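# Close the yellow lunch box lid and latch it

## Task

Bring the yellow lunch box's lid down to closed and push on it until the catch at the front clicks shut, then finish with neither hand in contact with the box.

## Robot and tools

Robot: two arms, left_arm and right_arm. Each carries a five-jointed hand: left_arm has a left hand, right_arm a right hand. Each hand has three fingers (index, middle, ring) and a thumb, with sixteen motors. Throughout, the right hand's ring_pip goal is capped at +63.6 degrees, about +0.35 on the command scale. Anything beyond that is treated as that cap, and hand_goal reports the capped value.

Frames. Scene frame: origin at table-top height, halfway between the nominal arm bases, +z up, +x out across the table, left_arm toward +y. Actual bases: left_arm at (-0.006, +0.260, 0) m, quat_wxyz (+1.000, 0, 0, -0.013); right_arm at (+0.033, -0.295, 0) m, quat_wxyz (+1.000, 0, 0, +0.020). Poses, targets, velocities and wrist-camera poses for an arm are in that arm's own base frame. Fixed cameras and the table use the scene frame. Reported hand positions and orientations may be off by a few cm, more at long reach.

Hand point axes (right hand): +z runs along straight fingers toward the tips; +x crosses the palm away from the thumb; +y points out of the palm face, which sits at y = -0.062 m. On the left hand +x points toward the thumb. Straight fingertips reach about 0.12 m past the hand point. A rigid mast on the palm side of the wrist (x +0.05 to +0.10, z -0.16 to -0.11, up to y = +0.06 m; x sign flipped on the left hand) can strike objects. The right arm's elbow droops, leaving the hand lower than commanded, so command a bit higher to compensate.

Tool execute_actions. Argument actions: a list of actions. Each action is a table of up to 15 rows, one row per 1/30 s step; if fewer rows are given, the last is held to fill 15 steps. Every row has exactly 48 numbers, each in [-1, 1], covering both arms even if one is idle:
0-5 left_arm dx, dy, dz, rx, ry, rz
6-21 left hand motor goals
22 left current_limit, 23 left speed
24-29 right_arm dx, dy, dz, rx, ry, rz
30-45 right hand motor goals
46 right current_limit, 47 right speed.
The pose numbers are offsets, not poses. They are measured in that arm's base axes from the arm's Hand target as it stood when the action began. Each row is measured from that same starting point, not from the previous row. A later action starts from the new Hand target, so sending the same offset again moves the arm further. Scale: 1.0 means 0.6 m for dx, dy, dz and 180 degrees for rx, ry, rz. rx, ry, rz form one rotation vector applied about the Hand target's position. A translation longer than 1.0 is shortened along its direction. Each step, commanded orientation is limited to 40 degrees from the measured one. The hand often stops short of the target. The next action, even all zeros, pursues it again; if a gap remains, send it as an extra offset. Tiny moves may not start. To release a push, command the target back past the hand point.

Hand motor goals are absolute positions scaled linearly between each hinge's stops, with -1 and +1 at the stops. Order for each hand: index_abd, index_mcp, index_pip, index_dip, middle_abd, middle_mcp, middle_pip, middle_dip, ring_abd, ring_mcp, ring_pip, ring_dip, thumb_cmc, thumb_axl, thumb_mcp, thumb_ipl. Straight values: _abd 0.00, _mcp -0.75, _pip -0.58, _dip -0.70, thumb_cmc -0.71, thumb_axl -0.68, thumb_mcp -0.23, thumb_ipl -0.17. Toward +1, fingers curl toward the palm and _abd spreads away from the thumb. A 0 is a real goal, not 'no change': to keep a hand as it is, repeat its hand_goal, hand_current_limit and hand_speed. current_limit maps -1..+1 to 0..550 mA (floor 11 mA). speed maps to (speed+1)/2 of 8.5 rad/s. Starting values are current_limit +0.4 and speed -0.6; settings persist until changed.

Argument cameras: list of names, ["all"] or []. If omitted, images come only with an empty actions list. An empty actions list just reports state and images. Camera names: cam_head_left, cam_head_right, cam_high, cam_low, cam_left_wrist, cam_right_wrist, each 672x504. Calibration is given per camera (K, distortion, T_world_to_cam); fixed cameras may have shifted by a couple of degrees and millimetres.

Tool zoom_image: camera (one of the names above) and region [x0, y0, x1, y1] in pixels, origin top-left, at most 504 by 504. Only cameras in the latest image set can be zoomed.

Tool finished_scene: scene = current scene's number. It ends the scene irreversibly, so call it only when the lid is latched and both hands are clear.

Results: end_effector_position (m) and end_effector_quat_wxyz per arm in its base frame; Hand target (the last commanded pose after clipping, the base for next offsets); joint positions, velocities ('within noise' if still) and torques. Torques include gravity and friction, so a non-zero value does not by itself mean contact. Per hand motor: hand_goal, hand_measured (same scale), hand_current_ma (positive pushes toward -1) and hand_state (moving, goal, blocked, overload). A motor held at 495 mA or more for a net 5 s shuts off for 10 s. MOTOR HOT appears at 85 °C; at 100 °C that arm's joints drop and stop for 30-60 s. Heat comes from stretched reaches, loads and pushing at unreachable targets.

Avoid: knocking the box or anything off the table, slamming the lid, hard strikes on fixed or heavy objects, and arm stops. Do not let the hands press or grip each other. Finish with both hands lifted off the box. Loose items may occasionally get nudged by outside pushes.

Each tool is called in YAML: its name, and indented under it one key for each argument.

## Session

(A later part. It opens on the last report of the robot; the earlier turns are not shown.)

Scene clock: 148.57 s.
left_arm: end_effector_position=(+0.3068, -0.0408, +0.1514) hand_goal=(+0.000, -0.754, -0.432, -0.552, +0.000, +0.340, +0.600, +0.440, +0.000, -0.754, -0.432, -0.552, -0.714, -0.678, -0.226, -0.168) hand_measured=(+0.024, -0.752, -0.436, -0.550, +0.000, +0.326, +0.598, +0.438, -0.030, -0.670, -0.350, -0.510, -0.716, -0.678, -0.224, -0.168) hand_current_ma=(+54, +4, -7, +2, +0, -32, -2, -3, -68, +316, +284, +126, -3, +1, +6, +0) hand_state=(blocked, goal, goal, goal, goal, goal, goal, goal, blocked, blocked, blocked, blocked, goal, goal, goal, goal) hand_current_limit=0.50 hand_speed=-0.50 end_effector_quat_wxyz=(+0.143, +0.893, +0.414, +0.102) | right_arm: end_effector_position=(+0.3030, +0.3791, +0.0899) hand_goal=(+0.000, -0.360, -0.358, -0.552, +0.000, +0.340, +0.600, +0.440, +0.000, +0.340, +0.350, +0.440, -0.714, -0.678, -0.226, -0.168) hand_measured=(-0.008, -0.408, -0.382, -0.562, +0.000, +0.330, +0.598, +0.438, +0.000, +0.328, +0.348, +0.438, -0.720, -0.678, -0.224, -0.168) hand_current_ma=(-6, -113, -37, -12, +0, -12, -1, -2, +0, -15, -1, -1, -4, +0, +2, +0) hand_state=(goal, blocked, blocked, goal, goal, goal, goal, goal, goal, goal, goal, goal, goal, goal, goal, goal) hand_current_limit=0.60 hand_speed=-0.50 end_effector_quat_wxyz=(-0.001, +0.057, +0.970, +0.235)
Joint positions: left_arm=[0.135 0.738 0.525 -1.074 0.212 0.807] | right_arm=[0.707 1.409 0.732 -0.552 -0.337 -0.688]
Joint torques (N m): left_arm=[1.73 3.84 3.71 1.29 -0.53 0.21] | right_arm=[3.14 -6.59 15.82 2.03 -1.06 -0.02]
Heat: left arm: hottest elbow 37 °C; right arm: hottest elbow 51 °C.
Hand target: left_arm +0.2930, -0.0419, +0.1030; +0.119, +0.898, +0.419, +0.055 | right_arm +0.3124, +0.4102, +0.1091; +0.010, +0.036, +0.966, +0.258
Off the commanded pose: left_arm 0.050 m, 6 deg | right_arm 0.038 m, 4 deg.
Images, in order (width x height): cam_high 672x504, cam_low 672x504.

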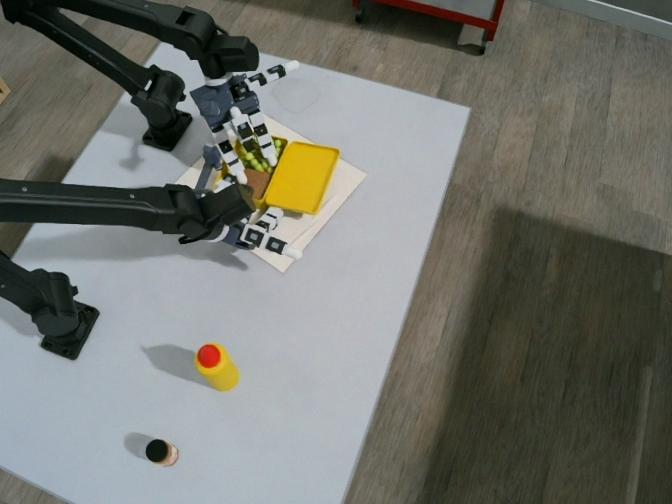

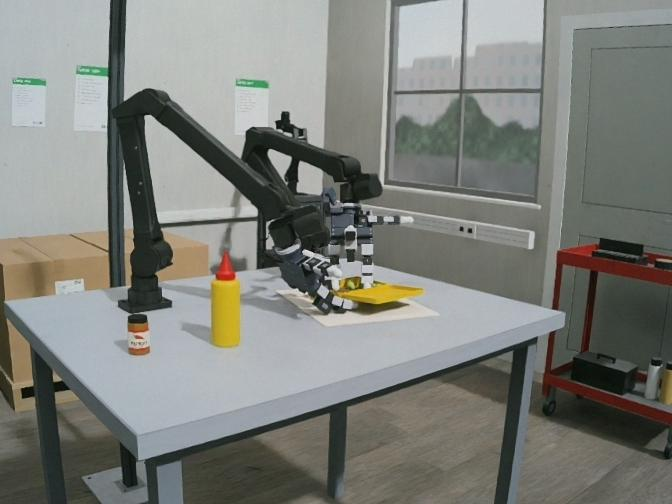

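execute_actions:
  actions:
    - [[0,0,0,0,0,0,0,-0.753,-0.431,-0.551,0,0.34,0.6,0.44,0,-0.753,-0.431,-0.551,-0.714,-0.678,-0.226,-0.168,0.5,-0.5,0.03,0,0.05,0,0,0,0,-0.36,-0.358,-0.551,0,0.34,0.6,0.44,0,0.34,0.35,0.44,-0.714,-0.678,-0.226,-0.168,0.6,-0.5]]
    - [[0,0,0,0,0,0,0,-0.753,-0.431,-0.551,0,0.34,0.6,0.44,0,-0.753,-0.431,-0.551,-0.714,-0.678,-0.226,-0.168,0.5,-0.5,0.01,0,0.06,0,0,0,0,-0.36,-0.358,-0.551,0,0.34,0.6,0.44,0,0.34,0.35,0.44,-0.714,-0.678,-0.226,-0.168,0.6,-0.5]]
  cameras: ["cam_high", "cam_low"]

zoom_image:
  camera: "cam_high"
  region: [180, 110, 340, 250]

zoom_image:
  camera: "cam_low"
  region: [290, 240, 450, 350]

Scene clock: 159.53 s.
left_arm: end_effector_position=(+0.3068, -0.0408, +0.1514) hand_goal=(+0.000, -0.754, -0.432, -0.552, +0.000, +0.340, +0.600, +0.440, +0.000, -0.754, -0.432, -0.552, -0.714, -0.678, -0.226, -0.168) hand_measured=(+0.024, -0.752, -0.436, -0.550, +0.000, +0.326, +0.598, +0.438, -0.030, -0.670, -0.350, -0.510, -0.716, -0.678, -0.224, -0.168) hand_current_ma=(+54, +4, -7, +2, +0, -32, -2, -3, -68, +316, +284, +126, -3, +1, +6, +0) hand_state=(blocked, goal, goal, goal, goal, goal, goal, goal, blocked, blocked, blocked, blocked, goal, goal, goal, goal) hand_current_limit=0.50 hand_speed=-0.50 end_effector_quat_wxyz=(+0.143, +0.893, +0.414, +0.102) | right_arm: end_effector_position=(+0.3107, +0.3844, +0.1159) hand_goal=(+0.000, -0.360, -0.358, -0.552, +0.000, +0.340, +0.600, +0.440, +0.000, +0.340, +0.350, +0.440, -0.714, -0.678, -0.226, -0.168) hand_measured=(-0.022, -0.432, -0.394, -0.564, +0.000, +0.330, +0.598, +0.438, +0.000, +0.328, +0.348, +0.438, -0.720, -0.678, -0.224, -0.168) hand_current_ma=(-27, -199, -66, -13, +0, -12, -1, -2, +0, -15, -1, -1, -4, +0, +2, +0) hand_state=(blocked, blocked, blocked, goal, goal, goal, goal, goal, goal, goal, goal, goal, goal, goal, goal, goal) hand_current_limit=0.60 hand_speed=-0.50 end_effector_quat_wxyz=(-0.031, +0.063, +0.975, +0.209)
Joint positions: left_arm=[0.135 0.738 0.525 -1.074 0.212 0.807] | right_arm=[0.702 1.407 0.85 -0.758 -0.343 -0.696]
Joint torques (N m): left_arm=[1.61 3.78 3.77 1.28 -0.54 0.2] | right_arm=[0.5 -11.05 18.56 1.5 -1.33 -0.38]
Heat: left arm: hottest elbow 36 °C; right arm: hottest elbow 51 °C.
Hand target: left_arm +0.2930, -0.0419, +0.1030; +0.119, +0.898, +0.419, +0.055 | right_arm +0.3365, +0.4103, +0.1753; +0.010, +0.036, +0.965, +0.258
Off the commanded pose: left_arm 0.050 m, 6 deg | right_arm 0.070 m, 8 deg.
Images, in order (width x height): cam_high 672x504, cam_low 672x504.

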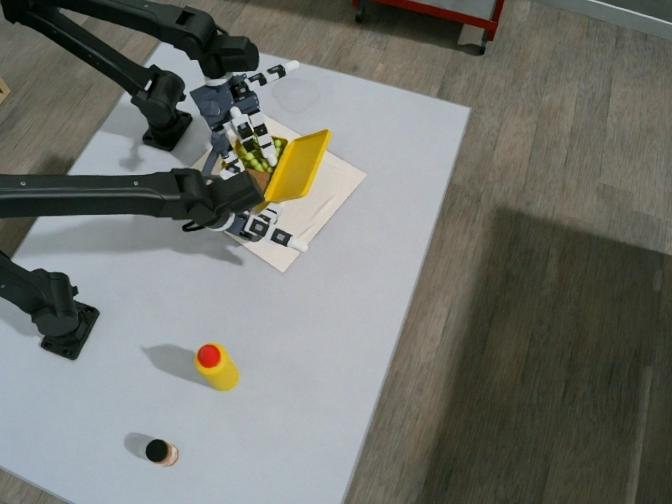

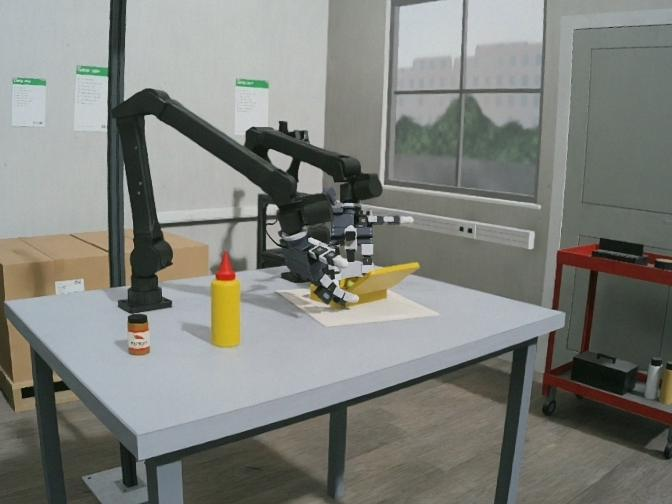

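Scaled by 3.150 from the camera's 672x504 image, which has a finer 960x720 frame.

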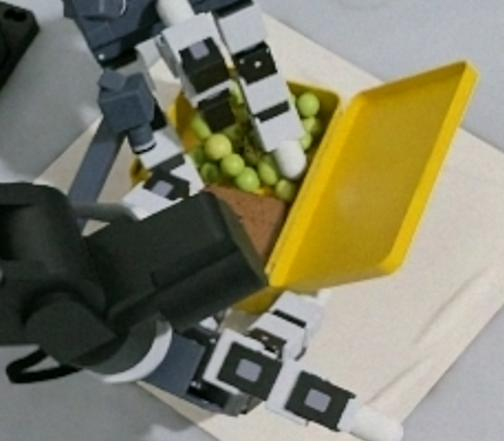

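Scaled by 3.150 from the camera's 672x504 image, which has a finer 960x720 frame.

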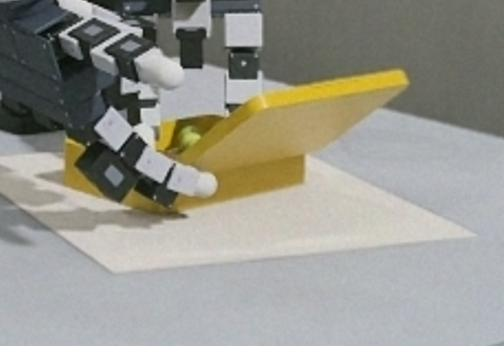

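execute_actions:
  actions: []
  cameras: ["cam_head_left", "cam_head_right", "cam_high", "cam_low", "cam_left_wrist", "cam_right_wrist"]

zoom_image:
  camera: "cam_head_left"
  region: [120, 230, 360, 410]

zoom_image:
  camera: "cam_head_right"
  region: [120, 230, 360, 410]

Scene clock: 176.47 s.
left_arm: end_effector_position=(+0.3068, -0.0408, +0.1514) hand_goal=(+0.000, -0.754, -0.432, -0.552, +0.000, +0.340, +0.600, +0.440, +0.000, -0.754, -0.432, -0.552, -0.714, -0.678, -0.226, -0.168) hand_measured=(+0.024, -0.752, -0.436, -0.550, +0.000, +0.326, +0.598, +0.438, -0.030, -0.670, -0.350, -0.510, -0.716, -0.678, -0.224, -0.168) hand_current_ma=(+54, +4, -7, +2, +0, -32, -2, -3, -68, +316, +284, +126, -3, +1, +6, +0) hand_state=(blocked, goal, goal, goal, goal, goal, goal, goal, blocked, blocked, blocked, blocked, goal, goal, goal, goal) hand_current_limit=0.50 hand_speed=-0.50 end_effector_quat_wxyz=(+0.143, +0.893, +0.414, +0.102) | right_arm: end_effector_position=(+0.3106, +0.3844, +0.1159) hand_goal=(+0.000, -0.360, -0.358, -0.552, +0.000, +0.340, +0.600, +0.440, +0.000, +0.340, +0.350, +0.440, -0.714, -0.678, -0.226, -0.168) hand_measured=(-0.022, -0.432, -0.394, -0.564, +0.000, +0.330, +0.598, +0.438, +0.000, +0.328, +0.348, +0.438, -0.720, -0.678, -0.224, -0.168) hand_current_ma=(-27, -199, -66, -13, +0, -12, -1, -2, +0, -15, -1, -1, -4, +0, +2, +0) hand_state=(blocked, blocked, blocked, goal, goal, goal, goal, goal, goal, goal, goal, goal, goal, goal, goal, goal) hand_current_limit=0.60 hand_speed=-0.50 end_effector_quat_wxyz=(-0.032, +0.063, +0.976, +0.208)
Joint positions: left_arm=[0.135 0.738 0.525 -1.074 0.212 0.807] | right_arm=[0.702 1.407 0.85 -0.759 -0.343 -0.696]
Joint velocities: within noise
Joint torques (N m): left_arm=[1.73 3.78 3.77 1.26 -0.53 0.21] | right_arm=[0.44 -11.11 18.51 1.5 -1.33 -0.38]
Motor temperatures (°C): left_arm=[23 29 35 22 24 23] | right_arm=[23 27 51 27 26 22]
Heat: left arm: hottest elbow 35 °C; right arm: hottest elbow 51 °C.
Hand target: left_arm +0.2930, -0.0419, +0.1030; +0.119, +0.898, +0.419, +0.055 | right_arm +0.3364, +0.4102, +0.1752; +0.010, +0.036, +0.966, +0.258
Off the commanded pose: left_arm 0.050 m, 6 deg | right_arm 0.070 m, 8 deg.
camera_calibration:
cam_left_wrist: T_world_to_cam=[[-0.955477, -0.174663, -0.237818, 0.284795], [-0.278894, 0.797761, 0.534599, -0.00548343], [0.0963474, 0.577123, -0.810954, 0.236891], [0, 0, 0, 1]] pos_world=[0.247761, -0.0825976, 0.262768]
cam_right_wrist: T_world_to_cam=[[0.856236, 0.491925, 0.157701, -0.437615], [0.394044, -0.819355, 0.416397, 0.0958903], [0.33405, -0.294393, -0.895401, 0.238738], [0, 0, 0, 1]] pos_world=[0.257166, 0.364125, 0.24285]

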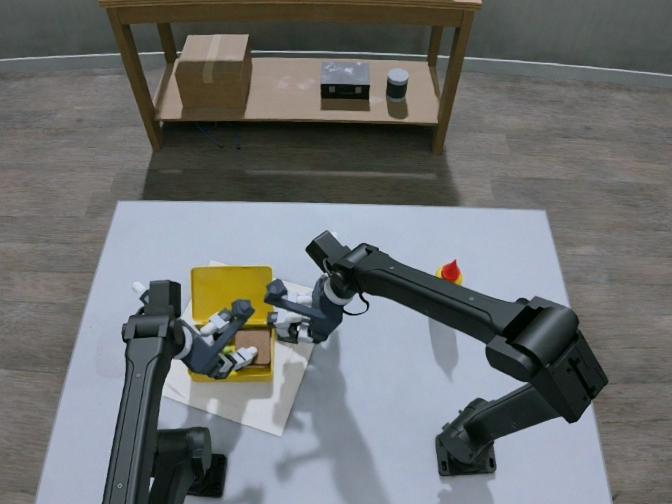

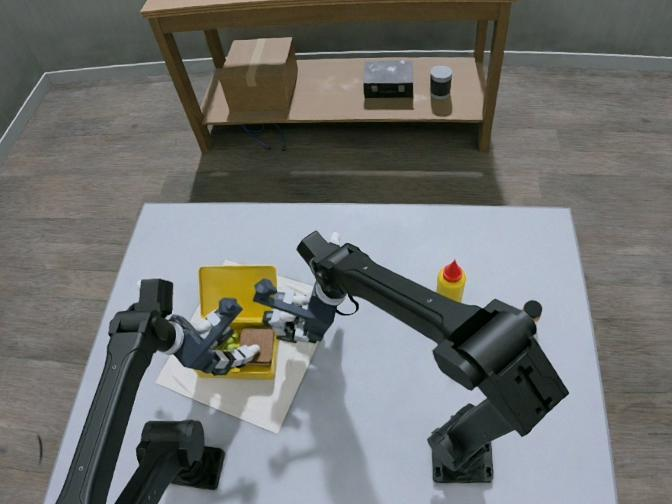

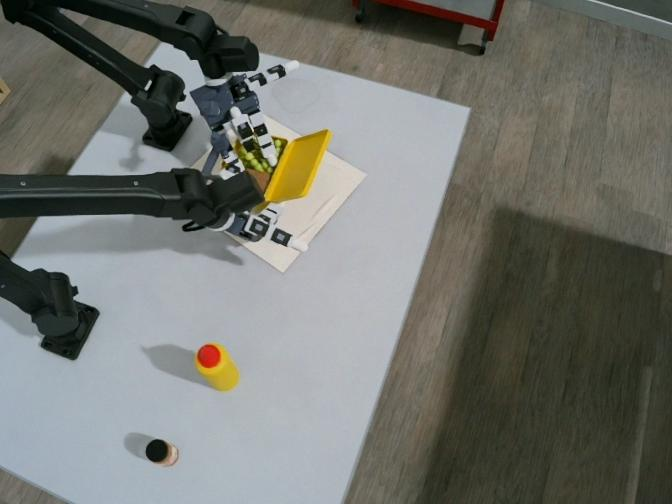

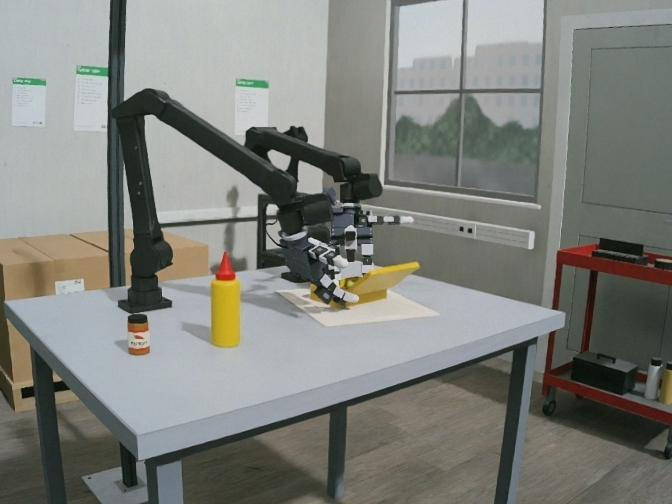

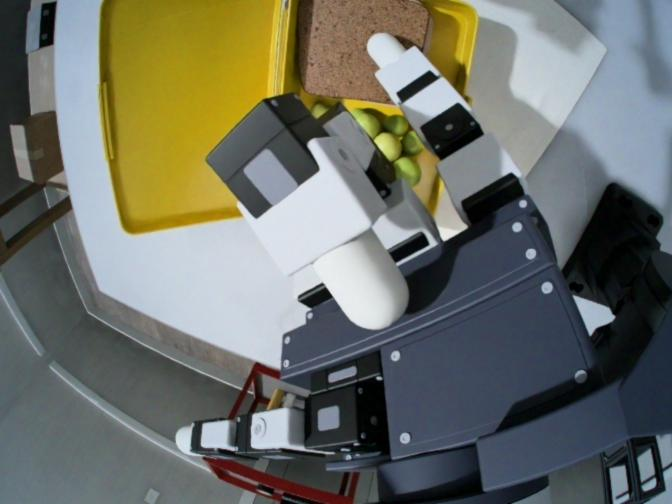

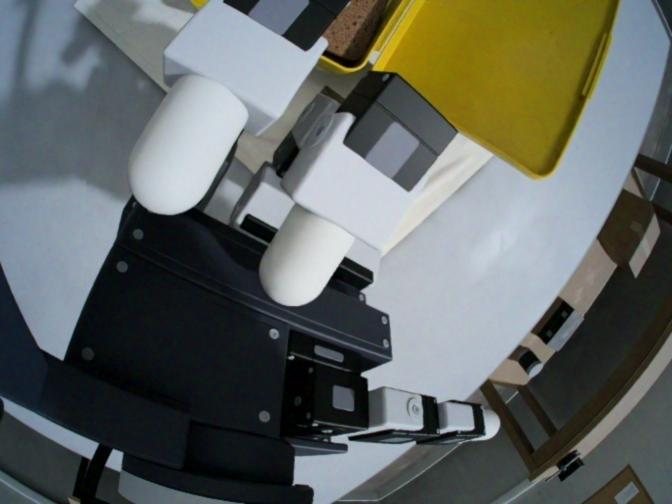

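Scaled by 2.100 from the camera's 672x504 image, which has a finer 960x720 frame.

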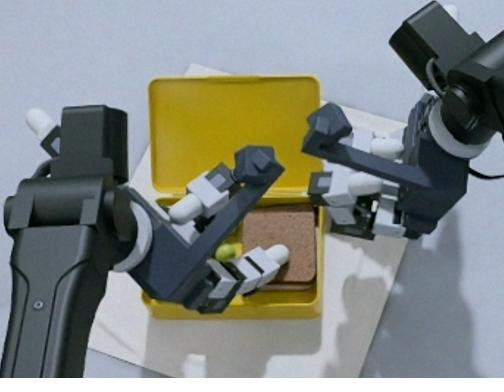

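Scaled by 2.100 from the camera's 672x504 image, which has a finer 960x720 frame.

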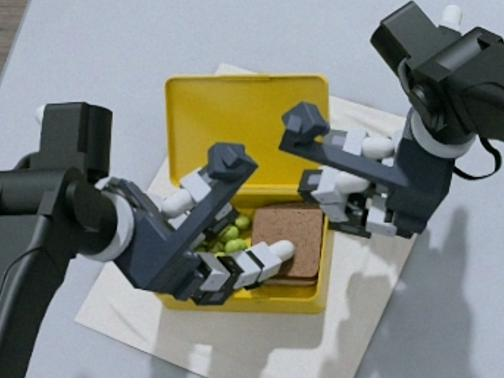

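execute_actions:
  actions:
    - [[0,0,0,0,0,0,0,-0.753,-0.431,-0.551,0,0.34,0.6,0.44,0,-0.753,-0.431,-0.551,-0.714,-0.678,-0.226,-0.168,0.5,-0.5,-0.03,-0.055,0,0,0,0.055,0,-0.36,-0.358,-0.551,0,0.34,0.6,0.44,0,0.34,0.35,0.44,-0.714,-0.678,-0.226,-0.168,0.6,-0.5]]
    - [[0,0,0,0,0,0,0,-0.753,-0.431,-0.551,0,0.34,0.6,0.44,0,-0.753,-0.431,-0.551,-0.714,-0.678,-0.226,-0.168,0.5,-0.5,-0.02,0,0.01,0,0,0.055,0,-0.36,-0.358,-0.551,0,0.34,0.6,0.44,0,0.34,0.35,0.44,-0.714,-0.678,-0.226,-0.168,0.6,-0.5]]
  cameras: ["cam_high", "cam_low", "cam_head_left"]

zoom_image:
  camera: "cam_head_left"
  region: [120, 230, 360, 410]

zoom_image:
  camera: "cam_low"
  region: [260, 210, 460, 350]

Scene clock: 191.07 s.
left_arm: end_effector_position=(+0.3068, -0.0408, +0.1514) hand_goal=(+0.000, -0.754, -0.432, -0.552, +0.000, +0.340, +0.600, +0.440, +0.000, -0.754, -0.432, -0.552, -0.714, -0.678, -0.226, -0.168) hand_measured=(+0.024, -0.752, -0.436, -0.550, +0.000, +0.326, +0.598, +0.438, -0.030, -0.670, -0.350, -0.510, -0.716, -0.678, -0.224, -0.168) hand_current_ma=(+54, +4, -7, +2, +0, -32, -2, -3, -68, +316, +284, +126, -3, +1, +6, +0) hand_state=(blocked, goal, goal, goal, goal, goal, goal, goal, blocked, blocked, blocked, blocked, goal, goal, goal, goal) hand_current_limit=0.50 hand_speed=-0.50 end_effector_quat_wxyz=(+0.143, +0.893, +0.414, +0.102) | right_arm: end_effector_position=(+0.2910, +0.3686, +0.1637) hand_goal=(+0.000, -0.360, -0.358, -0.552, +0.000, +0.340, +0.600, +0.440, +0.000, +0.340, +0.350, +0.440, -0.714, -0.678, -0.226, -0.168) hand_measured=(-0.032, -0.386, -0.368, -0.556, +0.000, +0.330, +0.598, +0.438, +0.000, +0.328, +0.348, +0.438, -0.720, -0.678, -0.224, -0.168) hand_current_ma=(-48, -46, -10, -2, +0, -12, -1, -2, +0, -15, -1, -1, -4, +0, +2, +0) hand_state=(blocked, blocked, goal, goal, goal, goal, goal, goal, goal, goal, goal, goal, goal, goal, goal, goal) hand_current_limit=0.60 hand_speed=-0.50 end_effector_quat_wxyz=(-0.048, -0.118, +0.961, +0.246)
Joint positions: left_arm=[0.135 0.738 0.525 -1.074 0.212 0.807] | right_arm=[0.594 1.394 0.942 -0.968 -0.485 -1.183]
Joint torques (N m): left_arm=[1.67 3.72 3.75 1.28 -0.54 0.2] | right_arm=[0.26 -7.65 15.95 0.46 -1.11 -0.28]
Heat: left arm: hottest elbow 35 °C; right arm: hottest elbow 52 °C.
Hand target: left_arm +0.2930, -0.0419, +0.1030; +0.119, +0.898, +0.419, +0.055 | right_arm +0.3065, +0.3773, +0.1814; -0.035, -0.131, +0.957, +0.256
Off the commanded pose: left_arm 0.050 m, 6 deg | right_arm 0.025 m, 2 deg.
Images, in order (width x height): cam_head_left 672x504, cam_high 672x504, cam_low 672x504.

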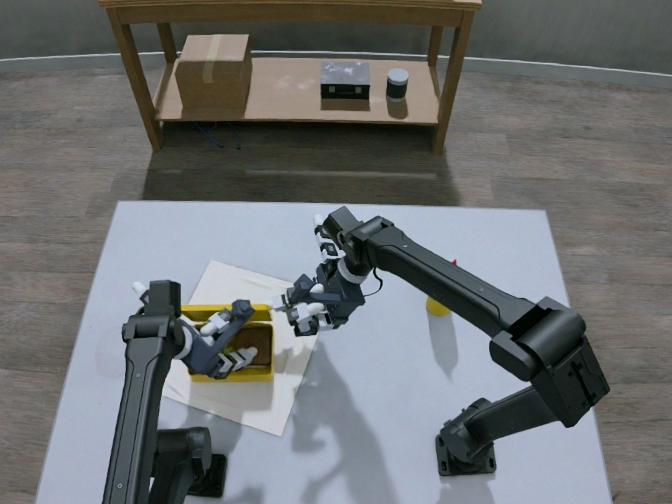

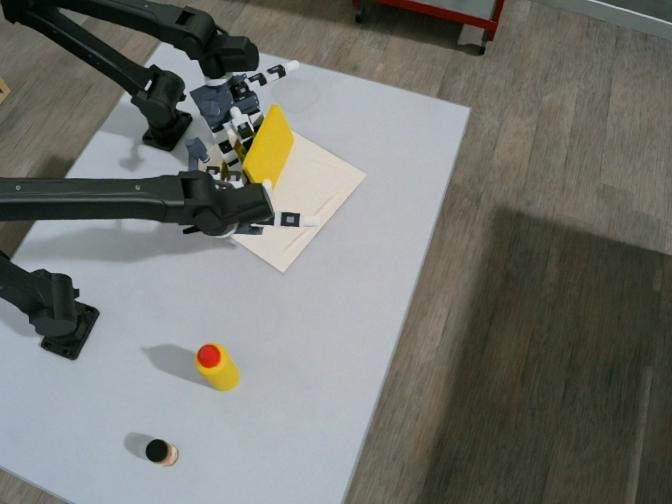

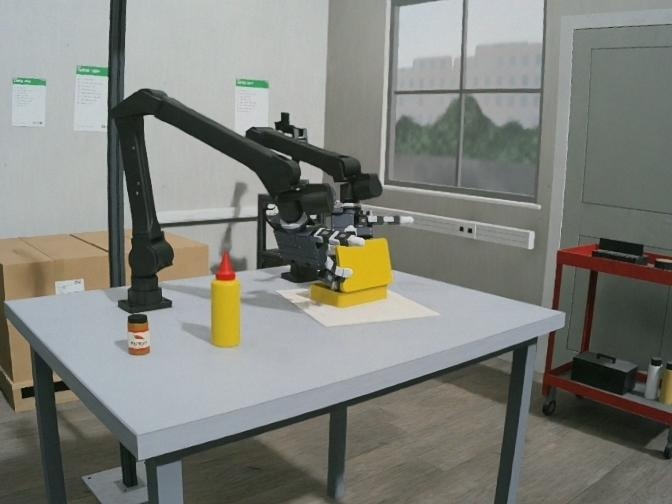

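Scaled by 2.100 from the camera's 672x504 image, which has a finer 960x720 frame.

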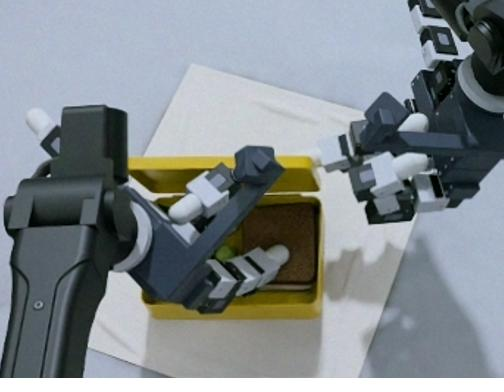

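Scaled by 2.520 from the camera's 672x504 image, which has a finer 960x720 frame.

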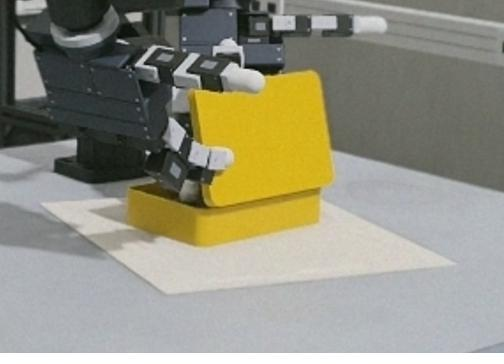

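execute_actions:
  actions:
    - [[0,0,0,0,0,0,0,-0.753,-0.431,-0.551,0,0.34,0.6,0.44,0,-0.753,-0.431,-0.551,-0.714,-0.678,-0.226,-0.168,0.5,-0.5,-0.05,0,0.02,0,0,0,0,-0.36,-0.358,-0.551,0,0.34,0.6,0.44,0,0.34,0.35,0.44,-0.714,-0.678,-0.226,-0.168,0.6,-0.5]]
    - [[0,0,0,0,0,0,0,-0.753,-0.431,-0.551,0,0.34,0.6,0.44,0,-0.753,-0.431,-0.551,-0.714,-0.678,-0.226,-0.168,0.5,-0.5,-0.05,0,0.01,0,0,0,0,-0.36,-0.358,-0.551,0,0.34,0.6,0.44,0,0.34,0.35,0.44,-0.714,-0.678,-0.226,-0.168,0.6,-0.5]]
  cameras: ["cam_low","cam_high","cam_head_left"]

Scene clock: 214.47 s.
left_arm: end_effector_position=(+0.3068, -0.0408, +0.1514) hand_goal=(+0.000, -0.754, -0.432, -0.552, +0.000, +0.340, +0.600, +0.440, +0.000, -0.754, -0.432, -0.552, -0.714, -0.678, -0.226, -0.168) hand_measured=(+0.024, -0.752, -0.436, -0.550, +0.000, +0.326, +0.600, +0.438, -0.030, -0.670, -0.350, -0.510, -0.716, -0.678, -0.224, -0.168) hand_current_ma=(+54, +4, -7, +2, +0, -32, +0, -3, -71, +318, +284, +126, -3, +1, +6, +0) hand_state=(blocked, goal, goal, goal, goal, goal, goal, goal, blocked, blocked, blocked, blocked, goal, goal, goal, goal) hand_current_limit=0.50 hand_speed=-0.50 end_effector_quat_wxyz=(+0.143, +0.893, +0.414, +0.102) | right_arm: end_effector_position=(+0.2637, +0.3727, +0.1998) hand_goal=(+0.000, -0.360, -0.358, -0.552, +0.000, +0.340, +0.600, +0.440, +0.000, +0.340, +0.350, +0.440, -0.714, -0.678, -0.226, -0.168) hand_measured=(-0.056, -0.382, -0.366, -0.554, +0.000, +0.330, +0.598, +0.438, +0.000, +0.328, +0.348, +0.438, -0.720, -0.678, -0.224, -0.168) hand_current_ma=(-105, -39, -8, -2, +0, -12, -1, -2, +0, -15, -1, -1, -4, +0, +2, +0) hand_state=(blocked, blocked, goal, goal, goal, goal, goal, goal, goal, goal, goal, goal, goal, goal, goal, goal) hand_current_limit=0.60 hand_speed=-0.50 end_effector_quat_wxyz=(-0.026, -0.115, +0.960, +0.255)
Joint positions: left_arm=[0.135 0.738 0.525 -1.074 0.212 0.807] | right_arm=[0.652 1.269 0.916 -0.984 -0.467 -1.102]
Joint torques (N m): left_arm=[1.67 3.72 3.74 1.29 -0.54 0.2] | right_arm=[3.08 -8.47 10.32 0.7 -1.05 -0.06]
Heat: left arm: hottest elbow 34 °C; right arm: hottest elbow 52 °C.
Hand target: left_arm +0.2930, -0.0419, +0.1030; +0.119, +0.898, +0.419, +0.055 | right_arm +0.2465, +0.3772, +0.1993; -0.035, -0.131, +0.957, +0.256
Off the commanded pose: left_arm 0.050 m, 6 deg | right_arm 0.018 m, 2 deg.
Images, in order (width x height): cam_head_left 672x504, cam_high 672x504, cam_low 672x504.

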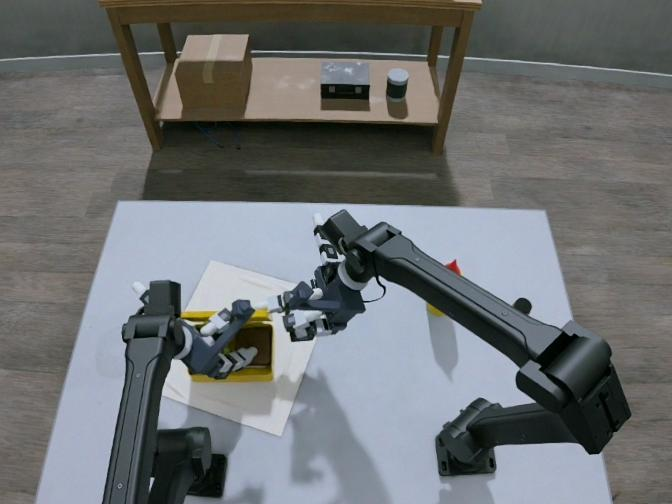

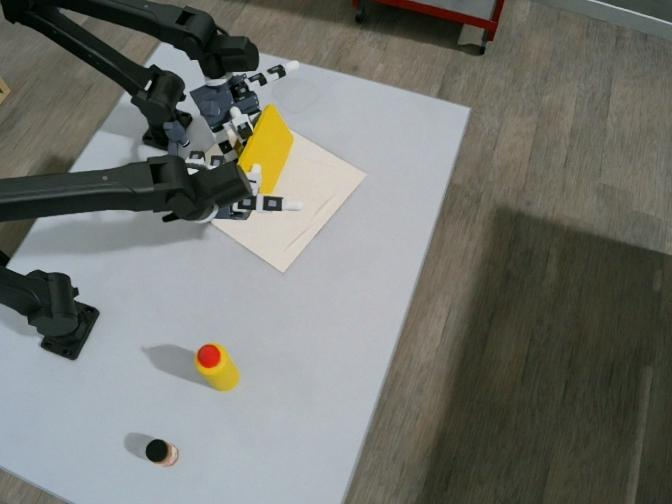

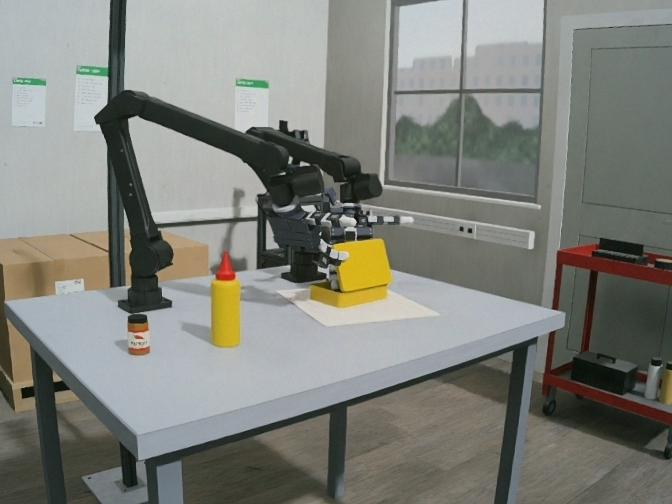

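zoom_image:
  camera: "cam_low"
  region: [270, 190, 450, 325]

zoom_image:
  camera: "cam_high"
  region: [160, 60, 340, 240]

zoom_image:
  camera: "cam_head_left"
  region: [110, 230, 370, 425]

Scaled by 2.800 from the camera's 672x504 image, which has a finer 960x720 frame.

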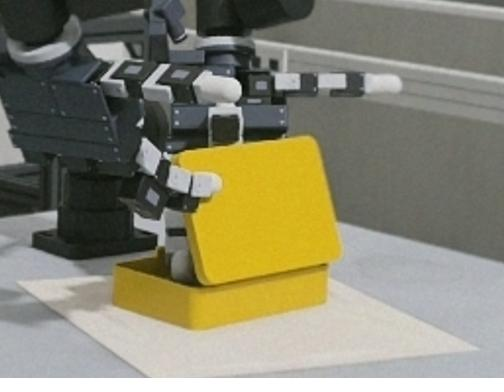

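Scaled by 2.800 from the camera's 672x504 image, which has a finer 960x720 frame.

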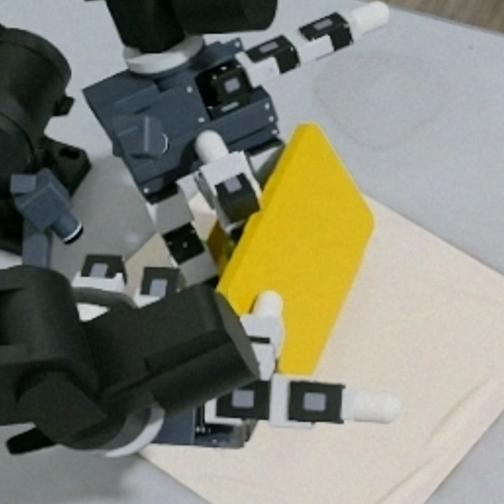

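Scaled by 1.938 from the camera's 672x504 image, which has a finer 960x720 frame.

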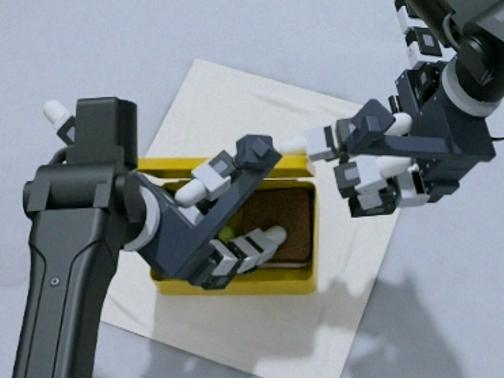

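execute_actions:
  actions:
    - [[0,0,0.08,0,0,0,0,-0.753,-0.431,-0.551,0,0.34,0.6,0.44,0,-0.753,-0.431,-0.551,-0.714,-0.678,-0.226,-0.168,0.5,-0.5,0,0,0,0,0,0,0,-0.36,-0.358,-0.551,0,0.34,0.6,0.44,0,0.34,0.35,0.44,-0.714,-0.678,-0.226,-0.168,0.6,-0.5]]
    - [[-0.02,0,0.1,0,0,0,0,-0.753,-0.431,-0.551,0,0.34,0.6,0.44,0,-0.753,-0.431,-0.551,-0.714,-0.678,-0.226,-0.168,0.5,-0.5,0,0,0,0,0,0,0,-0.36,-0.358,-0.551,0,0.34,0.6,0.44,0,0.34,0.35,0.44,-0.714,-0.678,-0.226,-0.168,0.6,-0.5]]
    - [[-0.02,0,0.1,0,0,0,0,-0.753,-0.431,-0.551,0,0.34,0.6,0.44,0,-0.753,-0.431,-0.551,-0.714,-0.678,-0.226,-0.168,0.5,-0.5,0,0,0,0,0,0,0,-0.36,-0.358,-0.551,0,0.34,0.6,0.44,0,0.34,0.35,0.44,-0.714,-0.678,-0.226,-0.168,0.6,-0.5]]
  cameras: ["cam_low","cam_high","cam_head_left"]

zoom_image:
  camera: "cam_high"
  region: [160, 40, 340, 240]

zoom_image:
  camera: "cam_low"
  region: [270, 190, 450, 325]

Scene clock: 230.87 s.
left_arm: end_effector_position=(+0.2623, -0.0448, +0.2463) hand_goal=(+0.000, -0.754, -0.432, -0.552, +0.000, +0.340, +0.600, +0.440, +0.000, -0.754, -0.432, -0.552, -0.714, -0.678, -0.226, -0.168) hand_measured=(+0.000, -0.754, -0.430, -0.550, +0.000, +0.330, +0.600, +0.438, -0.004, -0.754, -0.430, -0.550, -0.716, -0.678, -0.222, -0.168) hand_current_ma=(-1, +0, +2, +2, +0, -24, +0, -3, -4, +0, +2, +3, -3, +1, +7, +0) hand_state=(goal, goal, goal, goal, goal, goal, goal, goal, goal, goal, goal, goal, goal, goal, goal, goal) hand_current_limit=0.50 hand_speed=-0.50 end_effector_quat_wxyz=(+0.114, +0.899, +0.422, +0.036) | right_arm: end_effector_position=(+0.2561, +0.3761, +0.1979) hand_goal=(+0.000, -0.360, -0.358, -0.552, +0.000, +0.340, +0.600, +0.440, +0.000, +0.340, +0.350, +0.440, -0.714, -0.678, -0.226, -0.168) hand_measured=(-0.004, -0.376, -0.362, -0.554, +0.000, +0.330, +0.598, +0.438, +0.000, +0.328, +0.348, +0.438, -0.720, -0.678, -0.224, -0.168) hand_current_ma=(-2, -25, -2, -1, +0, -12, -1, -2, +0, -15, -1, -1, -4, +0, +2, +0) hand_state=(goal, goal, goal, goal, goal, goal, goal, goal, goal, goal, goal, goal, goal, goal, goal, goal) hand_current_limit=0.60 hand_speed=-0.50 end_effector_quat_wxyz=(-0.031, -0.123, +0.959, +0.255)
Joint positions: left_arm=[0.134 0.674 0.802 -1.56 0.196 0.813] | right_arm=[0.667 1.269 0.91 -0.984 -0.471 -1.102]
Joint torques (N m): left_arm=[2.84 0.97 13.75 0.28 0.24 0.3] | right_arm=[1.96 -8.41 10.74 0.73 -0.89 -0.04]
Heat: left arm: hottest elbow 34 °C; right arm: hottest elbow 51 °C.
Hand target: left_arm +0.2690, -0.0419, +0.2711; +0.119, +0.898, +0.419, +0.056 | right_arm +0.2464, +0.3773, +0.1993; -0.035, -0.131, +0.957, +0.256
Off the commanded pose: left_arm 0.026 m, 2 deg | right_arm 0.010 m, 1 deg.
Images, in order (width x height): cam_head_left 672x504, cam_high 672x504, cam_low 672x504.

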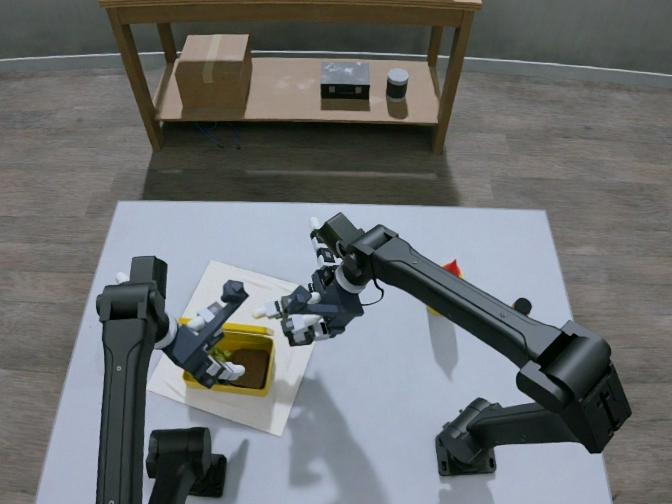

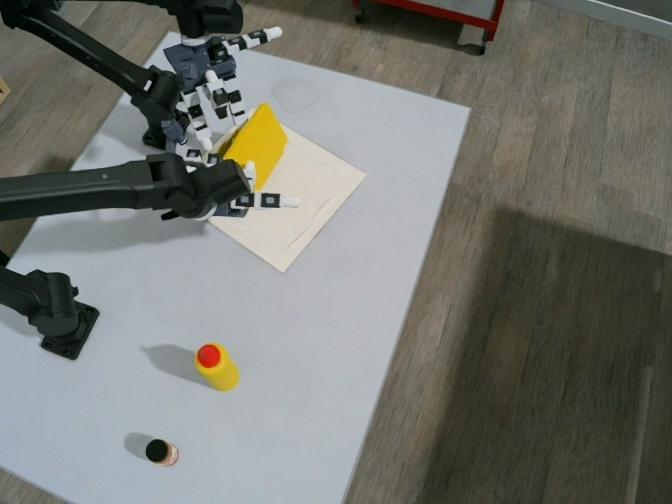

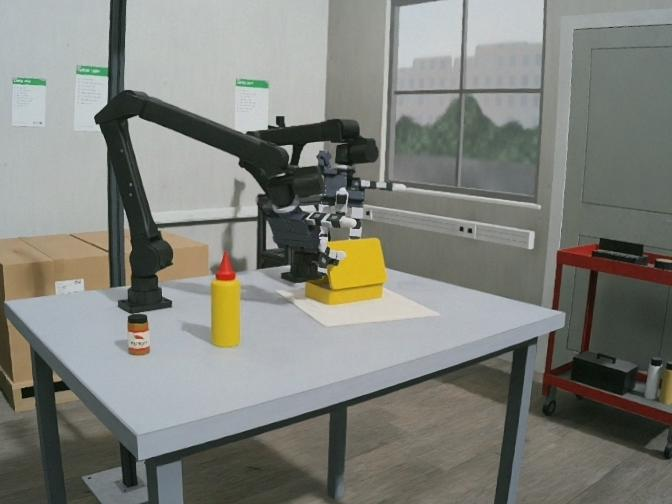

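Scaled by 2.520 from the camera's 672x504 image, which has a finer 960x720 frame.

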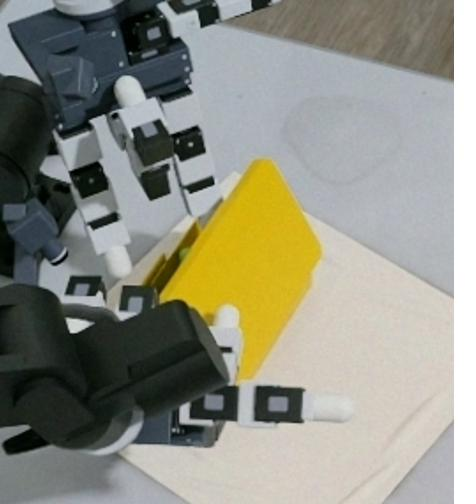

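Scaled by 2.800 from the camera's 672x504 image, which has a finer 960x720 frame.

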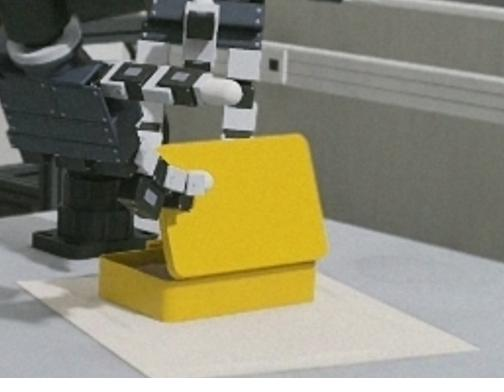

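execute_actions:
  actions:
    - [[0,0.06,0.08,0,0,0,0,-0.753,-0.431,-0.551,0,0.34,0.6,0.44,0,-0.753,-0.431,-0.551,-0.714,-0.678,-0.226,-0.168,0.5,-0.5,0,0,0,0,0,0,0,-0.36,-0.358,-0.551,0,0.34,0.6,0.44,0,0.34,0.35,0.44,-0.714,-0.678,-0.226,-0.168,0.6,-0.5]]
    - [[-0.01,0.09,0.03,0,0,0,0,-0.753,-0.431,-0.551,0,0.34,0.6,0.44,0,-0.753,-0.431,-0.551,-0.714,-0.678,-0.226,-0.168,0.5,-0.5,-0.03,0,0,0,0,0,0,-0.36,-0.358,-0.551,0,0.34,0.6,0.44,0,0.34,0.35,0.44,-0.714,-0.678,-0.226,-0.168,0.6,-0.5]]
    - [[0,0.09,0,0,0,0,0,-0.753,-0.431,-0.551,0,0.34,0.6,0.44,0,-0.753,-0.431,-0.551,-0.714,-0.678,-0.226,-0.168,0.5,-0.5,-0.05,0,0,0,0,0,0,-0.36,-0.358,-0.551,0,0.34,0.6,0.44,0,0.34,0.35,0.44,-0.714,-0.678,-0.226,-0.168,0.6,-0.5]]
    - [[0,0.09,0,0,0,0,0,-0.753,-0.431,-0.551,0,0.34,0.6,0.44,0,-0.753,-0.431,-0.551,-0.714,-0.678,-0.226,-0.168,0.5,-0.5,-0.05,0,0,0,0,0,0,-0.36,-0.358,-0.551,0,0.34,0.6,0.44,0,0.34,0.35,0.44,-0.714,-0.678,-0.226,-0.168,0.6,-0.5]]
  cameras: ["cam_low","cam_high","cam_head_left"]

zoom_image:
  camera: "cam_head_left"
  region: [110, 230, 370, 425]

zoom_image:
  camera: "cam_low"
  region: [270, 190, 450, 325]

Scene clock: 242.83 s.
left_arm: end_effector_position=(+0.2589, +0.1496, +0.3131) hand_goal=(+0.000, -0.754, -0.432, -0.552, +0.000, +0.340, +0.600, +0.440, +0.000, -0.754, -0.432, -0.552, -0.714, -0.678, -0.226, -0.168) hand_measured=(+0.000, -0.756, -0.430, -0.550, +0.000, +0.330, +0.600, +0.438, -0.002, -0.756, -0.430, -0.550, -0.716, -0.678, -0.222, -0.168) hand_current_ma=(+0, -1, +1, +2, +0, -24, +0, -3, -2, -1, +2, +3, -2, +1, +8, +0) hand_state=(goal, goal, goal, goal, goal, goal, goal, goal, goal, goal, goal, goal, goal, goal, goal, goal) hand_current_limit=0.50 hand_speed=-0.50 end_effector_quat_wxyz=(+0.120, +0.894, +0.427, +0.064) | right_arm: end_effector_position=(+0.1718, +0.3751, +0.1970) hand_goal=(+0.000, -0.360, -0.358, -0.552, +0.000, +0.340, +0.600, +0.440, +0.000, +0.340, +0.350, +0.440, -0.714, -0.678, -0.226, -0.168) hand_measured=(-0.004, -0.370, -0.360, -0.554, +0.000, +0.330, +0.598, +0.438, +0.000, +0.328, +0.348, +0.438, -0.720, -0.678, -0.224, -0.168) hand_current_ma=(-2, -14, -1, +0, +0, -12, -1, -2, +0, -15, -1, -1, -5, +0, +2, +0) hand_state=(goal, goal, goal, goal, goal, goal, goal, goal, goal, goal, goal, goal, goal, goal, goal, goal) hand_current_limit=0.60 hand_speed=-0.50 end_effector_quat_wxyz=(-0.039, -0.130, +0.958, +0.252)
Joint positions: left_arm=[0.976 1.007 1.123 -1.698 0.272 1.658] | right_arm=[0.84 1.089 0.769 -0.963 -0.433 -0.937]
Joint torques (N m): left_arm=[2.43 -3.08 13.52 0.06 0.62 0.25] | right_arm=[1.96 -6.3 11.17 1.72 -0.55 0.15]
Heat: left arm: hottest elbow 38 °C; right arm: hottest elbow 51 °C.
Hand target: left_arm +0.2630, +0.1561, +0.3370; +0.119, +0.898, +0.419, +0.056 | right_arm +0.1684, +0.3772, +0.1993; -0.035, -0.131, +0.957, +0.256
Off the commanded pose: left_arm 0.025 m, 1 deg | right_arm 0.005 m, 1 deg.
joint sent to its limit (left arm) — joint 4 (wrist pitch), lower limit. The joint targets are off in orientation, not in position.
Images, in order (width x height): cam_head_left 672x504, cam_high 672x504, cam_low 672x504.

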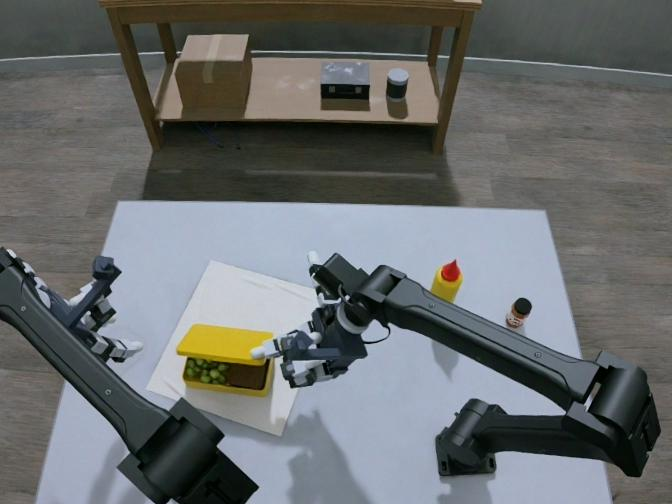

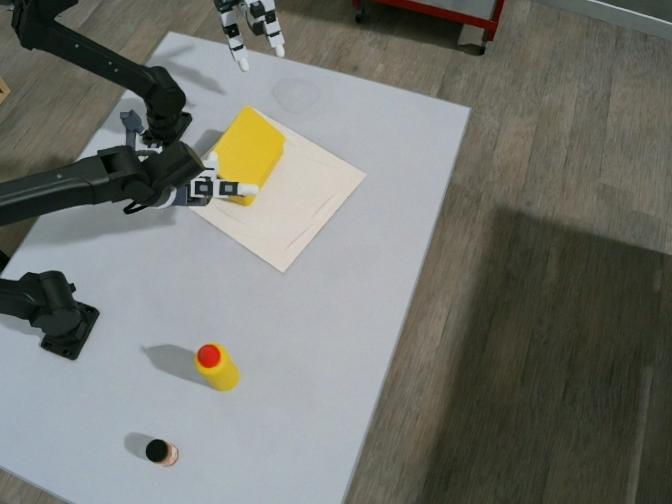

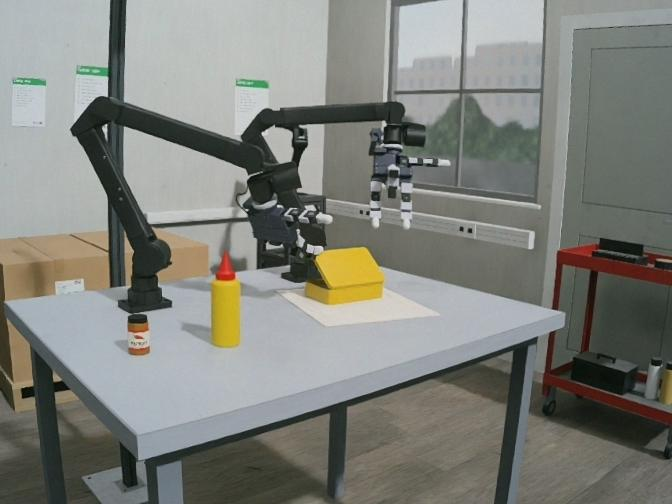

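Scaled by 1.938 from the camera's 672x504 image, which has a finer 960x720 frame.

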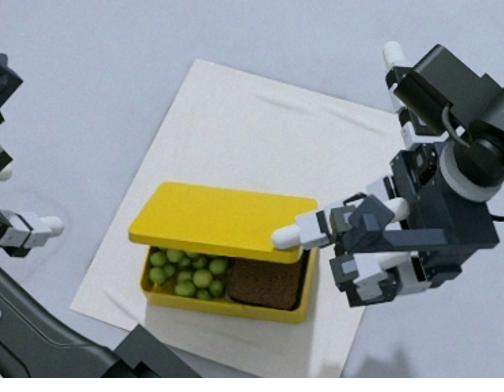

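Scaled by 2.800 from the camera's 672x504 image, which has a finer 960x720 frame.

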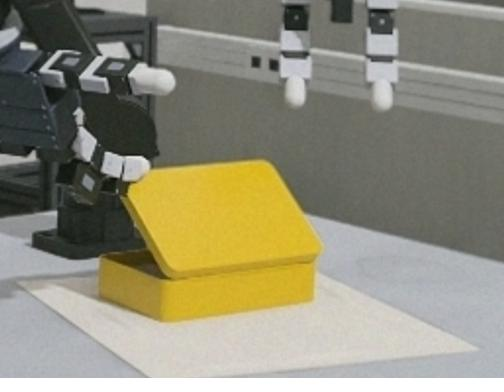

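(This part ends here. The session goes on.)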